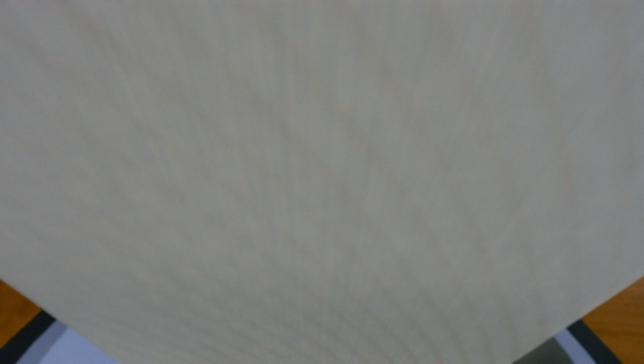

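>>> move(target={"side":"left","x":0.464,"y":0.245,"z":0.365,"quat_wxyz":[0.576,0.424,-0.5007,0.4877]}, min_time_s=1, cameras=[])

>>> move(target={"side":"left","x":0.464,"y":0.245,"z":0.352,"quat_wxyz":[0.576,0.424,-0.5007,0.4877]}, min_time_s=1, cameras=["left_wrist_camera"])

Scene clock: 437.27 s.
Joint torques (N m): left_arm=[-0.33 2.32 -3.33 -15.81 -4.53 -8.21 -0.9] | right_arm=[6.71 -21.44 -9.58 2.31 -0.36 0.31 -0.22]
External joint torques (N m): left_arm=[5.03 3.73 -0.88 -8.68 -3.72 -6.57 -0.84] | right_arm=[0.32 -0.14 0.46 0.24 -0.27 0.02 -0.2]
Motor temperatures (°C): left_arm=[31 28 32 37 34 35 37] | right_arm=[34 31 32 30 35 36 34]
Wrist force (N): left_arm=[-27.4 1.8 -7.2] | right_arm=[1.6 7.6 -1.2]
Wrist torque (N m): left_arm=[-0.43 1.78 1.22] | right_arm=[-0.54 0.20 -0.09]
Wrist force, peak (N): left_arm=[-28.9 1.5 -5.8] | right_arm=[2.0 8.4 -1.3]
move: done
base_odometry: x=+0.570 y=-0.637 heading=+0.294
lidar_m: 0.16 0.18 0.28 3.07 1.78 1.54 1.54 1.82 3.15 0.47 0.20 0.16
base_status: not commanded
joint_positions: torso_squat_rad=+0.880 torso_shift_rad=+0.290 torso_pitch_rad=+0.861 torso_yaw_rad=-1.250 left_shoulder_pitch_rad=-0.920 left_shoulder_roll_rad=+0.337 left_shoulder_yaw_rad=+2.064 left_elbow_rad=-1.569 left_forearm_roll_rad=+0.504 left_wrist_pitch_rad=-0.756 left_hand_roll_rad=-0.607 left_gripper_m=+0.074 right_shoulder_pitch_rad=+0.500 right_shoulder_roll_rad=-0.600 right_shoulder_yaw_rad=+0.000 right_elbow_rad=-1.200 right_forearm_roll_rad=+0.000 right_wrist_pitch_rad=+0.000 right_hand_roll_rad=+0.000 right_gripper_m=+0.000 head_pan_rad=+0.520 head_tilt_rad=+0.350
joint_status: all done
wheel_motors_off: 0
motor_effort: left_wheel=+5(6) right_wheel=-4(7)
chest: x=+0.1343 y=+0.0002 z=+0.9096 quat_wxyz=(+0.737, -0.244, +0.338, -0.532) (m; base frame)
left_hand: x=+0.4637 y=+0.2438 z=+0.3635 quat_wxyz=(+0.578, +0.422, -0.499, +0.489) (m; base frame)
left_hand_status: reached (checked arc, planned for 1.0 s): 2 mm and 0.3 deg off.
right_hand: x=-0.5278 y=-0.3553 z=+0.9488 quat_wxyz=(+0.795, -0.518, +0.237, -0.209) (m; base frame)
pictures: none
No camera images: "cameras" was empty.

Scene clock: 438.60 s.
Joint torques (N m): left_arm=[-0.81 1.94 -2.5 -12 -3.2 -5.82 -1.03] | right_arm=[6.42 -21.22 -9.48 2.35 -0.32 0.33 -0.3]
External joint torques (N m): left_arm=[4.36 3.13 -0.15 -5.08 -2.39 -4.16 -0.98] | right_arm=[0.04 0.08 0.55 0.28 -0.23 0.04 -0.28]
Motor temperatures (°C): left_arm=[31 28 32 37 34 35 37] | right_arm=[34 31 32 30 35 36 34]
Wrist force (N): left_arm=[-21.6 0.5 -4.1] | right_arm=[1.1 7.9 -1.4]
Wrist torque (N m): left_arm=[-0.60 0.53 1.37] | right_arm=[-0.60 0.11 -0.10]
Wrist force, peak (N): left_arm=[-27.6 0.9 -6.4] | right_arm=[1.5 8.2 -1.3]
move: done
base_odometry: x=+0.570 y=-0.637 heading=+0.294
lidar_m: 0.16 0.18 0.27 3.08 1.78 1.54 1.54 1.82 3.16 0.46 0.21 0.16
base_status: not commanded
joint_positions: torso_squat_rad=+0.880 torso_shift_rad=+0.290 torso_pitch_rad=+0.860 torso_yaw_rad=-1.250 left_shoulder_pitch_rad=-0.893 left_shoulder_roll_rad=+0.360 left_shoulder_yaw_rad=+2.061 left_elbow_rad=-1.500 left_forearm_roll_rad=+0.501 left_wrist_pitch_rad=-0.788 left_hand_roll_rad=-0.584 left_gripper_m=+0.074 right_shoulder_pitch_rad=+0.500 right_shoulder_roll_rad=-0.600 right_shoulder_yaw_rad=+0.000 right_elbow_rad=-1.200 right_forearm_roll_rad=+0.000 right_wrist_pitch_rad=+0.000 right_hand_roll_rad=+0.000 right_gripper_m=+0.000 head_pan_rad=+0.520 head_tilt_rad=+0.350
joint_status: all done
wheel_motors_off: 0
motor_effort: left_wheel=+5(6) right_wheel=-5(7)
chest: x=+0.1342 y=+0.0002 z=+0.9096 quat_wxyz=(+0.737, -0.244, +0.338, -0.532) (m; base frame)
left_hand: x=+0.4638 y=+0.2440 z=+0.3518 quat_wxyz=(+0.578, +0.422, -0.499, +0.489) (m; base frame)
left_hand_status: reached (checked arc, planned for 1.0 s): 1 mm and 0.4 deg off.
right_hand: x=-0.5280 y=-0.3553 z=+0.9487 quat_wxyz=(+0.795, -0.518, +0.237, -0.209) (m; base frame)
pictures: left_wrist_camera
camera_calibration:
left_wrist_camera: T_world_to_cam=[[-0.000933539, 0.15652, 0.987674, -0.38576], [0.800861, -0.591352, 0.0944707, -0.231331], [0.59885, 0.791078, -0.124799, -0.354357], [0, 0, 0, 1]] pos_world=[0.39711, 0.203905, 0.358636]

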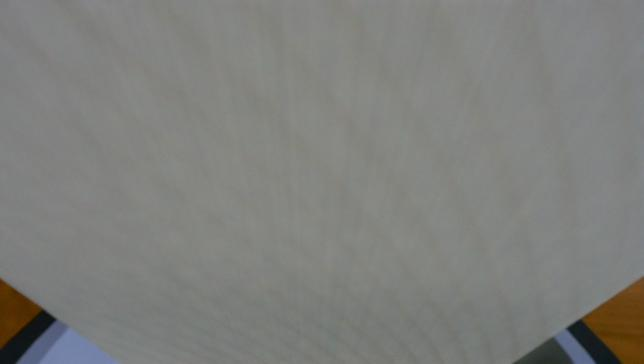

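>>> move(target={"side":"left","x":0.464,"y":0.244,"z":0.347,"quat_wxyz":[0.5694,0.4303,-0.5082,0.4821]}, min_time_s=1, cameras=[])

>>> move(joints={"left_gripper_m":0.08}, cameras=[])

>>> move(joints={"left_gripper_m":0.1}, cameras=["left_wrist_camera"])

Scene clock: 442.23 s.
Joint torques (N m): left_arm=[-1.13 1.29 -2.7 -12.2 -3.73 -6.16 -0.96] | right_arm=[6.26 -21.66 -9.5 2.25 -0.4 0.37 -0.34]
External joint torques (N m): left_arm=[3.9 2.32 -0.42 -5.55 -2.91 -4.46 -0.9] | right_arm=[-0.12 -0.36 0.54 0.19 -0.31 0.08 -0.32]
Motor temperatures (°C): left_arm=[31 28 32 37 34 35 37] | right_arm=[34 31 32 30 35 36 34]
Wrist force (N): left_arm=[-22.9 1.7 -4.9] | right_arm=[1.0 7.8 -1.3]
Wrist torque (N m): left_arm=[-0.24 0.84 1.30] | right_arm=[-0.58 0.14 -0.10]
Wrist force, peak (N): left_arm=[-27.7 1.7 -6.8] | right_arm=[1.2 8.3 -1.5]
move: done
base_odometry: x=+0.570 y=-0.637 heading=+0.294
lidar_m: 0.15 0.17 0.28 3.09 1.78 1.54 1.54 1.82 3.14 0.46 0.22 0.16
base_status: not commanded
joint_positions: torso_squat_rad=+0.880 torso_shift_rad=+0.290 torso_pitch_rad=+0.860 torso_yaw_rad=-1.250 left_shoulder_pitch_rad=-0.866 left_shoulder_roll_rad=+0.379 left_shoulder_yaw_rad=+2.051 left_elbow_rad=-1.430 left_forearm_roll_rad=+0.489 left_wrist_pitch_rad=-0.848 left_hand_roll_rad=-0.557 left_gripper_m=+0.074 right_shoulder_pitch_rad=+0.500 right_shoulder_roll_rad=-0.600 right_shoulder_yaw_rad=+0.000 right_elbow_rad=-1.200 right_forearm_roll_rad=+0.000 right_wrist_pitch_rad=+0.000 right_hand_roll_rad=+0.000 right_gripper_m=+0.000 head_pan_rad=+0.520 head_tilt_rad=+0.350
joint_status: all done
wheel_motors_off: 0
motor_effort: left_wheel=+5(6) right_wheel=-5(7)
chest: x=+0.1342 y=+0.0002 z=+0.9097 quat_wxyz=(+0.737, -0.244, +0.338, -0.532) (m; base frame)
left_hand: x=+0.4638 y=+0.2431 z=+0.3465 quat_wxyz=(+0.572, +0.428, -0.506, +0.483) (m; base frame)
left_hand_status: reached (checked arc, planned for 1.0 s): 1 mm and 0.5 deg off.
right_hand: x=-0.5280 y=-0.3553 z=+0.9486 quat_wxyz=(+0.795, -0.518, +0.237, -0.209) (m; base frame)
pictures: none
No camera images: "cameras" was empty.

Scene clock: 442.73 s.
Joint torques (N m): left_arm=[-2.31 1.04 -2.66 -10.92 -2.46 -4.71 -0.5] | right_arm=[6.55 -21.32 -9.77 2.54 -0.39 0.44 -0.4]
External joint torques (N m): left_arm=[2.71 2.06 -0.39 -4.25 -1.65 -3.01 -0.45] | right_arm=[0.17 -0.02 0.27 0.47 -0.3 0.15 -0.38]
Motor temperatures (°C): left_arm=[31 28 32 37 34 35 37] | right_arm=[34 31 32 30 35 36 34]
Wrist force (N): left_arm=[-17.0 1.3 -3.1] | right_arm=[1.5 7.5 -1.6]
Wrist torque (N m): left_arm=[-0.29 -0.07 0.35] | right_arm=[-0.55 0.19 -0.07]
Wrist force, peak (N): left_arm=[-22.8 1.6 -4.4] | right_arm=[1.2 8.2 -1.7]
move: done
base_odometry: x=+0.570 y=-0.637 heading=+0.294
lidar_m: 0.16 0.18 0.27 3.09 1.77 1.54 1.55 1.81 3.14 0.47 0.22 0.15
base_status: not commanded
joint_positions: torso_squat_rad=+0.880 torso_shift_rad=+0.290 torso_pitch_rad=+0.860 torso_yaw_rad=-1.250 left_shoulder_pitch_rad=-0.865 left_shoulder_roll_rad=+0.379 left_shoulder_yaw_rad=+2.051 left_elbow_rad=-1.430 left_forearm_roll_rad=+0.488 left_wrist_pitch_rad=-0.848 left_hand_roll_rad=-0.557 left_gripper_m=+0.080 right_shoulder_pitch_rad=+0.500 right_shoulder_roll_rad=-0.600 right_shoulder_yaw_rad=+0.000 right_elbow_rad=-1.200 right_forearm_roll_rad=+0.000 right_wrist_pitch_rad=+0.000 right_hand_roll_rad=+0.000 right_gripper_m=+0.000 head_pan_rad=+0.520 head_tilt_rad=+0.350
joint_status: all done
wheel_motors_off: 0
motor_effort: left_wheel=+5(7) right_wheel=-6(7)
chest: x=+0.1342 y=+0.0002 z=+0.9097 quat_wxyz=(+0.737, -0.244, +0.338, -0.532) (m; base frame)
left_hand: x=+0.4638 y=+0.2433 z=+0.3467 quat_wxyz=(+0.572, +0.428, -0.507, +0.483) (m; base frame)
right_hand: x=-0.5280 y=-0.3553 z=+0.9486 quat_wxyz=(+0.795, -0.518, +0.237, -0.209) (m; base frame)
pictures: none
No camera images: "cameras" was empty.

Scene clock: 443.40 s.
Joint torques (N m): left_arm=[-2.14 0.96 -2.57 -10.38 -2.22 -3.36 -0.49] | right_arm=[6.6 -21.48 -9.7 2.4 -0.33 0.29 -0.45]
External joint torques (N m): left_arm=[2.88 1.98 -0.29 -3.71 -1.41 -1.66 -0.44] | right_arm=[0.22 -0.18 0.34 0.33 -0.24 0.01 -0.43]
Motor temperatures (°C): left_arm=[31 28 32 37 34 35 37] | right_arm=[34 31 32 30 35 36 34]
Wrist force (N): left_arm=[-13.4 0.9 2.2] | right_arm=[1.4 7.7 -1.6]
Wrist torque (N m): left_arm=[0.24 -0.57 0.38] | right_arm=[-0.59 0.19 -0.11]
Wrist force, peak (N): left_arm=[-17.2 1.4 -2.0] | right_arm=[1.1 8.3 -1.2]
move: done
base_odometry: x=+0.570 y=-0.637 heading=+0.294
lidar_m: 0.15 0.18 0.27 3.08 1.79 1.53 1.54 1.81 3.15 0.45 0.22 0.16
base_status: not commanded
joint_positions: torso_squat_rad=+0.880 torso_shift_rad=+0.290 torso_pitch_rad=+0.860 torso_yaw_rad=-1.250 left_shoulder_pitch_rad=-0.865 left_shoulder_roll_rad=+0.379 left_shoulder_yaw_rad=+2.051 left_elbow_rad=-1.430 left_forearm_roll_rad=+0.488 left_wrist_pitch_rad=-0.849 left_hand_roll_rad=-0.557 left_gripper_m=+0.099 right_shoulder_pitch_rad=+0.500 right_shoulder_roll_rad=-0.600 right_shoulder_yaw_rad=+0.000 right_elbow_rad=-1.200 right_forearm_roll_rad=+0.000 right_wrist_pitch_rad=+0.000 right_hand_roll_rad=+0.000 right_gripper_m=+0.000 head_pan_rad=+0.520 head_tilt_rad=+0.350
joint_status: all done
wheel_motors_off: 0
motor_effort: left_wheel=+5(6) right_wheel=-5(6)
chest: x=+0.1342 y=+0.0002 z=+0.9097 quat_wxyz=(+0.737, -0.244, +0.338, -0.532) (m; base frame)
left_hand: x=+0.4638 y=+0.2434 z=+0.3469 quat_wxyz=(+0.572, +0.428, -0.507, +0.483) (m; base frame)
right_hand: x=-0.5280 y=-0.3553 z=+0.9486 quat_wxyz=(+0.795, -0.518, +0.237, -0.209) (m; base frame)
pictures: left_wrist_camera
camera_calibration:
left_wrist_camera: T_world_to_cam=[[-0.00471659, 0.130978, 0.991374, -0.374142], [0.799993, -0.594334, 0.0823283, -0.225979], [0.599991, 0.793481, -0.101979, -0.363501], [0, 0, 0, 1]] pos_world=[0.397114, 0.203129, 0.352449]

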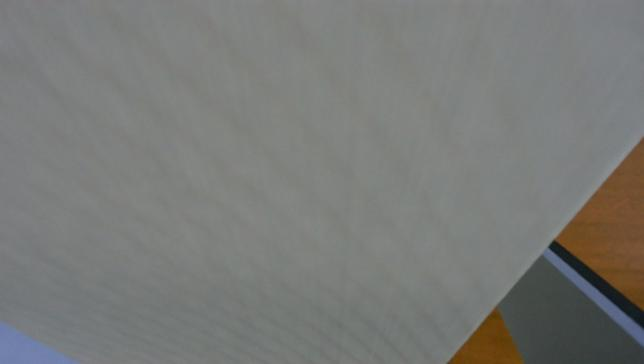

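>>> move(target={"side":"left","x":0.457,"y":0.204,"z":0.343,"quat_wxyz":[0.5694,0.4303,-0.5082,0.4821]}, min_time_s=1.5, cameras=["left_wrist_camera"])

Scene clock: 447.00 s.
Joint torques (N m): left_arm=[-7.86 -3.19 -4.5 -6.65 -2.21 -4.16 0.11] | right_arm=[6.7 -21.41 -9.44 2.47 -0.4 0.37 -0.29]
External joint torques (N m): left_arm=[-1.53 -0.96 -2.05 -0.88 -1.37 -2.42 0.17] | right_arm=[0.32 -0.11 0.6 0.4 -0.31 0.08 -0.28]
Motor temperatures (°C): left_arm=[31 28 32 37 34 35 37] | right_arm=[34 31 32 30 35 36 34]
Wrist force (N): left_arm=[-16.2 2.6 -8.1] | right_arm=[1.6 7.8 -1.7]
Wrist torque (N m): left_arm=[-0.39 -0.56 0.25] | right_arm=[-0.57 0.20 -0.07]
Wrist force, peak (N): left_arm=[-16.8 2.3 -8.6] | right_arm=[1.6 8.2 -1.5]
move: done
base_odometry: x=+0.570 y=-0.637 heading=+0.294
lidar_m: 0.15 0.18 0.28 3.09 1.79 1.54 1.54 1.81 3.15 0.48 0.21 0.17
base_status: not commanded
joint_positions: torso_squat_rad=+0.880 torso_shift_rad=+0.290 torso_pitch_rad=+0.860 torso_yaw_rad=-1.250 left_shoulder_pitch_rad=-0.898 left_shoulder_roll_rad=+0.339 left_shoulder_yaw_rad=+2.021 left_elbow_rad=-1.361 left_forearm_roll_rad=+0.460 left_wrist_pitch_rad=-0.975 left_hand_roll_rad=-0.521 left_gripper_m=+0.099 right_shoulder_pitch_rad=+0.500 right_shoulder_roll_rad=-0.600 right_shoulder_yaw_rad=+0.000 right_elbow_rad=-1.200 right_forearm_roll_rad=+0.000 right_wrist_pitch_rad=+0.000 right_hand_roll_rad=+0.000 right_gripper_m=+0.000 head_pan_rad=+0.520 head_tilt_rad=+0.350
joint_status: all done
wheel_motors_off: 0
motor_effort: left_wheel=+4(6) right_wheel=-6(7)
chest: x=+0.1342 y=+0.0002 z=+0.9097 quat_wxyz=(+0.737, -0.244, +0.338, -0.532) (m; base frame)
left_hand: x=+0.4567 y=+0.2042 z=+0.3428 quat_wxyz=(+0.570, +0.430, -0.508, +0.482) (m; base frame)
left_hand_status: reached (checked arc, planned for 1.5 s): 0 mm and 0.1 deg off.
right_hand: x=-0.5280 y=-0.3554 z=+0.9486 quat_wxyz=(+0.795, -0.518, +0.237, -0.209) (m; base frame)
pictures: left_wrist_camera
camera_calibration:
left_wrist_camera: T_world_to_cam=[[-0.00580451, 0.125296, 0.992102, -0.363567], [0.80121, -0.593067, 0.0795883, -0.243098], [0.598355, 0.795345, -0.0969464, -0.329991], [0, 0, 0, 1]] pos_world=[0.390114, 0.163837, 0.348052]

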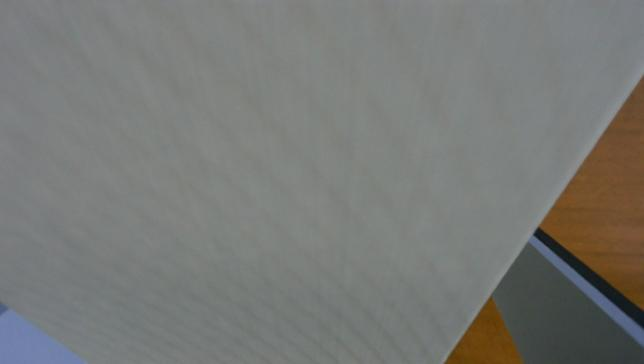

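>>> move(target={"side":"left","x":0.457,"y":0.205,"z":0.353,"quat_wxyz":[0.629,0.365,-0.431,0.5323]}, min_time_s=1.5, cameras=["left_wrist_camera"])

>>> move(target={"side":"left","x":0.457,"y":0.203,"z":0.357,"quat_wxyz":[0.6917,0.2731,-0.3225,0.5857]}, min_time_s=1.5, cameras=["left_wrist_camera","head_camera"])

Scene clock: 453.27 s.
Joint torques (N m): left_arm=[-6.99 -3.32 -2.11 -10.47 -1.42 -3.03 -0.35] | right_arm=[6.86 -21.24 -9.77 2.65 -0.38 0.39 -0.42]
External joint torques (N m): left_arm=[0.04 -0.34 0.76 -3.38 -0.68 -1.65 -0.3] | right_arm=[0.47 0.06 0.27 0.58 -0.29 0.11 -0.41]
Motor temperatures (°C): left_arm=[31 28 32 37 34 34 37] | right_arm=[34 32 32 30 35 36 34]
Wrist force (N): left_arm=[-14.5 1.3 -9.5] | right_arm=[1.5 7.5 -1.3]
Wrist torque (N m): left_arm=[-0.35 -0.42 0.29] | right_arm=[-0.52 0.19 -0.11]
Wrist force, peak (N): left_arm=[23.9 6.6 -4.8] | right_arm=[1.3 8.6 -1.4]
move: done
base_odometry: x=+0.570 y=-0.637 heading=+0.295
lidar_m: 0.16 0.19 0.27 3.07 1.77 1.54 1.54 1.81 3.15 0.47 0.22 0.16
base_status: not commanded
joint_positions: torso_squat_rad=+0.880 torso_shift_rad=+0.290 torso_pitch_rad=+0.860 torso_yaw_rad=-1.250 left_shoulder_pitch_rad=-1.069 left_shoulder_roll_rad=+0.239 left_shoulder_yaw_rad=+2.094 left_elbow_rad=-1.760 left_forearm_roll_rad=+0.646 left_wrist_pitch_rad=-0.540 left_hand_roll_rad=-0.779 left_gripper_m=+0.099 right_shoulder_pitch_rad=+0.500 right_shoulder_roll_rad=-0.600 right_shoulder_yaw_rad=+0.000 right_elbow_rad=-1.200 right_forearm_roll_rad=+0.000 right_wrist_pitch_rad=+0.000 right_hand_roll_rad=+0.000 right_gripper_m=+0.000 head_pan_rad=+0.520 head_tilt_rad=+0.350
joint_status: all done
wheel_motors_off: 0
motor_effort: left_wheel=+6(7) right_wheel=-6(9)
chest: x=+0.1340 y=+0.0001 z=+0.9098 quat_wxyz=(+0.737, -0.244, +0.338, -0.532) (m; base frame)
left_hand: x=+0.4575 y=+0.2045 z=+0.3530 quat_wxyz=(+0.629, +0.365, -0.434, +0.532) (m; base frame)
left_hand_status: reached (checked arc, planned for 1.5 s): 1 mm and 0.3 deg off.
right_hand: x=-0.5282 y=-0.3554 z=+0.9484 quat_wxyz=(+0.795, -0.518, +0.237, -0.209) (m; base frame)
pictures: left_wrist_camera
camera_calibration:
left_wrist_camera: T_world_to_cam=[[0.0325027, 0.365001, 0.93044, -0.41851], [0.804354, -0.56213, 0.192419, -0.291967], [0.593261, 0.742149, -0.311861, -0.240584], [0, 0, 0, 1]] pos_world=[0.391176, 0.167183, 0.37055]

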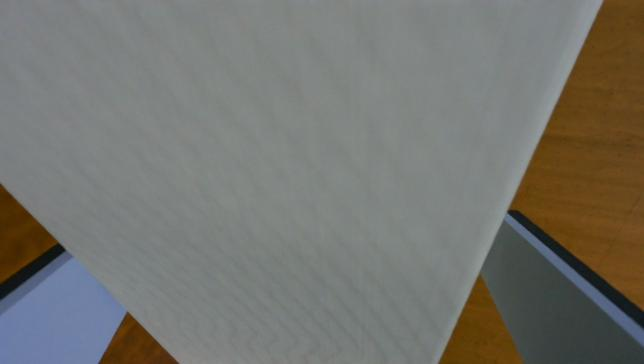

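Scene clock: 455.13 s.
Joint torques (N m): left_arm=[-5.5 -2.45 -3.19 -8.97 -1.3 1.07 0.01] | right_arm=[6.78 -21.76 -9.69 2.46 -0.45 0.3 -0.42]
External joint torques (N m): left_arm=[1.06 0.32 -0.24 -0.73 -0.61 0.36 0.05] | right_arm=[0.39 -0.46 0.35 0.4 -0.36 0.02 -0.4]
Motor temperatures (°C): left_arm=[31 28 32 37 34 34 37] | right_arm=[34 32 32 30 35 36 34]
Wrist force (N): left_arm=[-5.2 1.4 -4.1] | right_arm=[0.9 7.8 -1.3]
Wrist torque (N m): left_arm=[-0.32 0.02 0.17] | right_arm=[-0.58 0.13 -0.08]
Wrist force, peak (N): left_arm=[-14.4 0.9 -11.2] | right_arm=[1.6 8.3 -2.0]
move: done
base_odometry: x=+0.570 y=-0.637 heading=+0.295
lidar_m: 0.15 0.19 0.27 3.08 1.79 1.54 1.55 1.81 3.14 0.45 0.22 0.17
base_status: not commanded
joint_positions: torso_squat_rad=+0.880 torso_shift_rad=+0.290 torso_pitch_rad=+0.860 torso_yaw_rad=-1.250 left_shoulder_pitch_rad=-1.120 left_shoulder_roll_rad=+0.191 left_shoulder_yaw_rad=+2.066 left_elbow_rad=-2.108 left_forearm_roll_rad=+1.957 left_wrist_pitch_rad=-0.428 left_hand_roll_rad=-2.113 left_gripper_m=+0.099 right_shoulder_pitch_rad=+0.500 right_shoulder_roll_rad=-0.600 right_shoulder_yaw_rad=+0.000 right_elbow_rad=-1.200 right_forearm_roll_rad=+0.000 right_wrist_pitch_rad=+0.000 right_hand_roll_rad=+0.000 right_gripper_m=+0.000 head_pan_rad=+0.520 head_tilt_rad=+0.350
joint_status: all done
wheel_motors_off: 0
motor_effort: left_wheel=+5(7) right_wheel=-6(8)
chest: x=+0.1340 y=+0.0001 z=+0.9098 quat_wxyz=(+0.737, -0.244, +0.338, -0.532) (m; base frame)
left_hand: x=+0.4570 y=+0.2026 z=+0.3567 quat_wxyz=(+0.691, +0.274, -0.323, +0.586) (m; base frame)
left_hand_status: reached (checked arc, planned for 1.5 s): 0 mm and 0.1 deg off.
right_hand: x=-0.5282 y=-0.3554 z=+0.9484 quat_wxyz=(+0.795, -0.518, +0.237, -0.209) (m; base frame)
pictures: head_camera, left_wrist_camera
camera_calibration:
head_camera: T_world_to_cam=[[-0.453048, -0.751135, 0.480149, -0.382146], [-0.854337, 0.211957, -0.474535, 0.795074], [0.254669, -0.625196, -0.737749, 0.621909], [0, 0, 0, 1]] pos_world=[0.34775, -0.0667497, 1.01959]
left_wrist_camera: T_world_to_cam=[[0.0804069, 0.643702, 0.76104, -0.439238], [0.820911, -0.475832, 0.315735, -0.36235], [0.565367, 0.599359, -0.566683, -0.105134], [0, 0, 0, 1]] pos_world=[0.392214, 0.173334, 0.389107]

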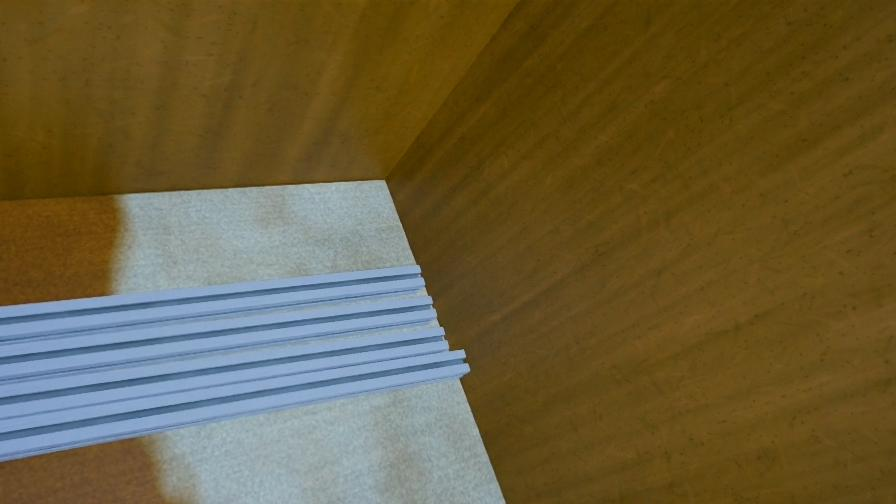

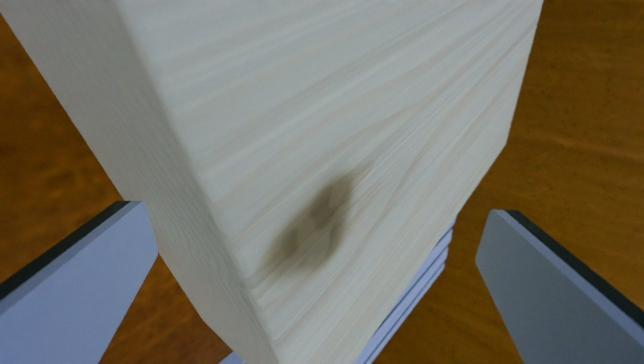

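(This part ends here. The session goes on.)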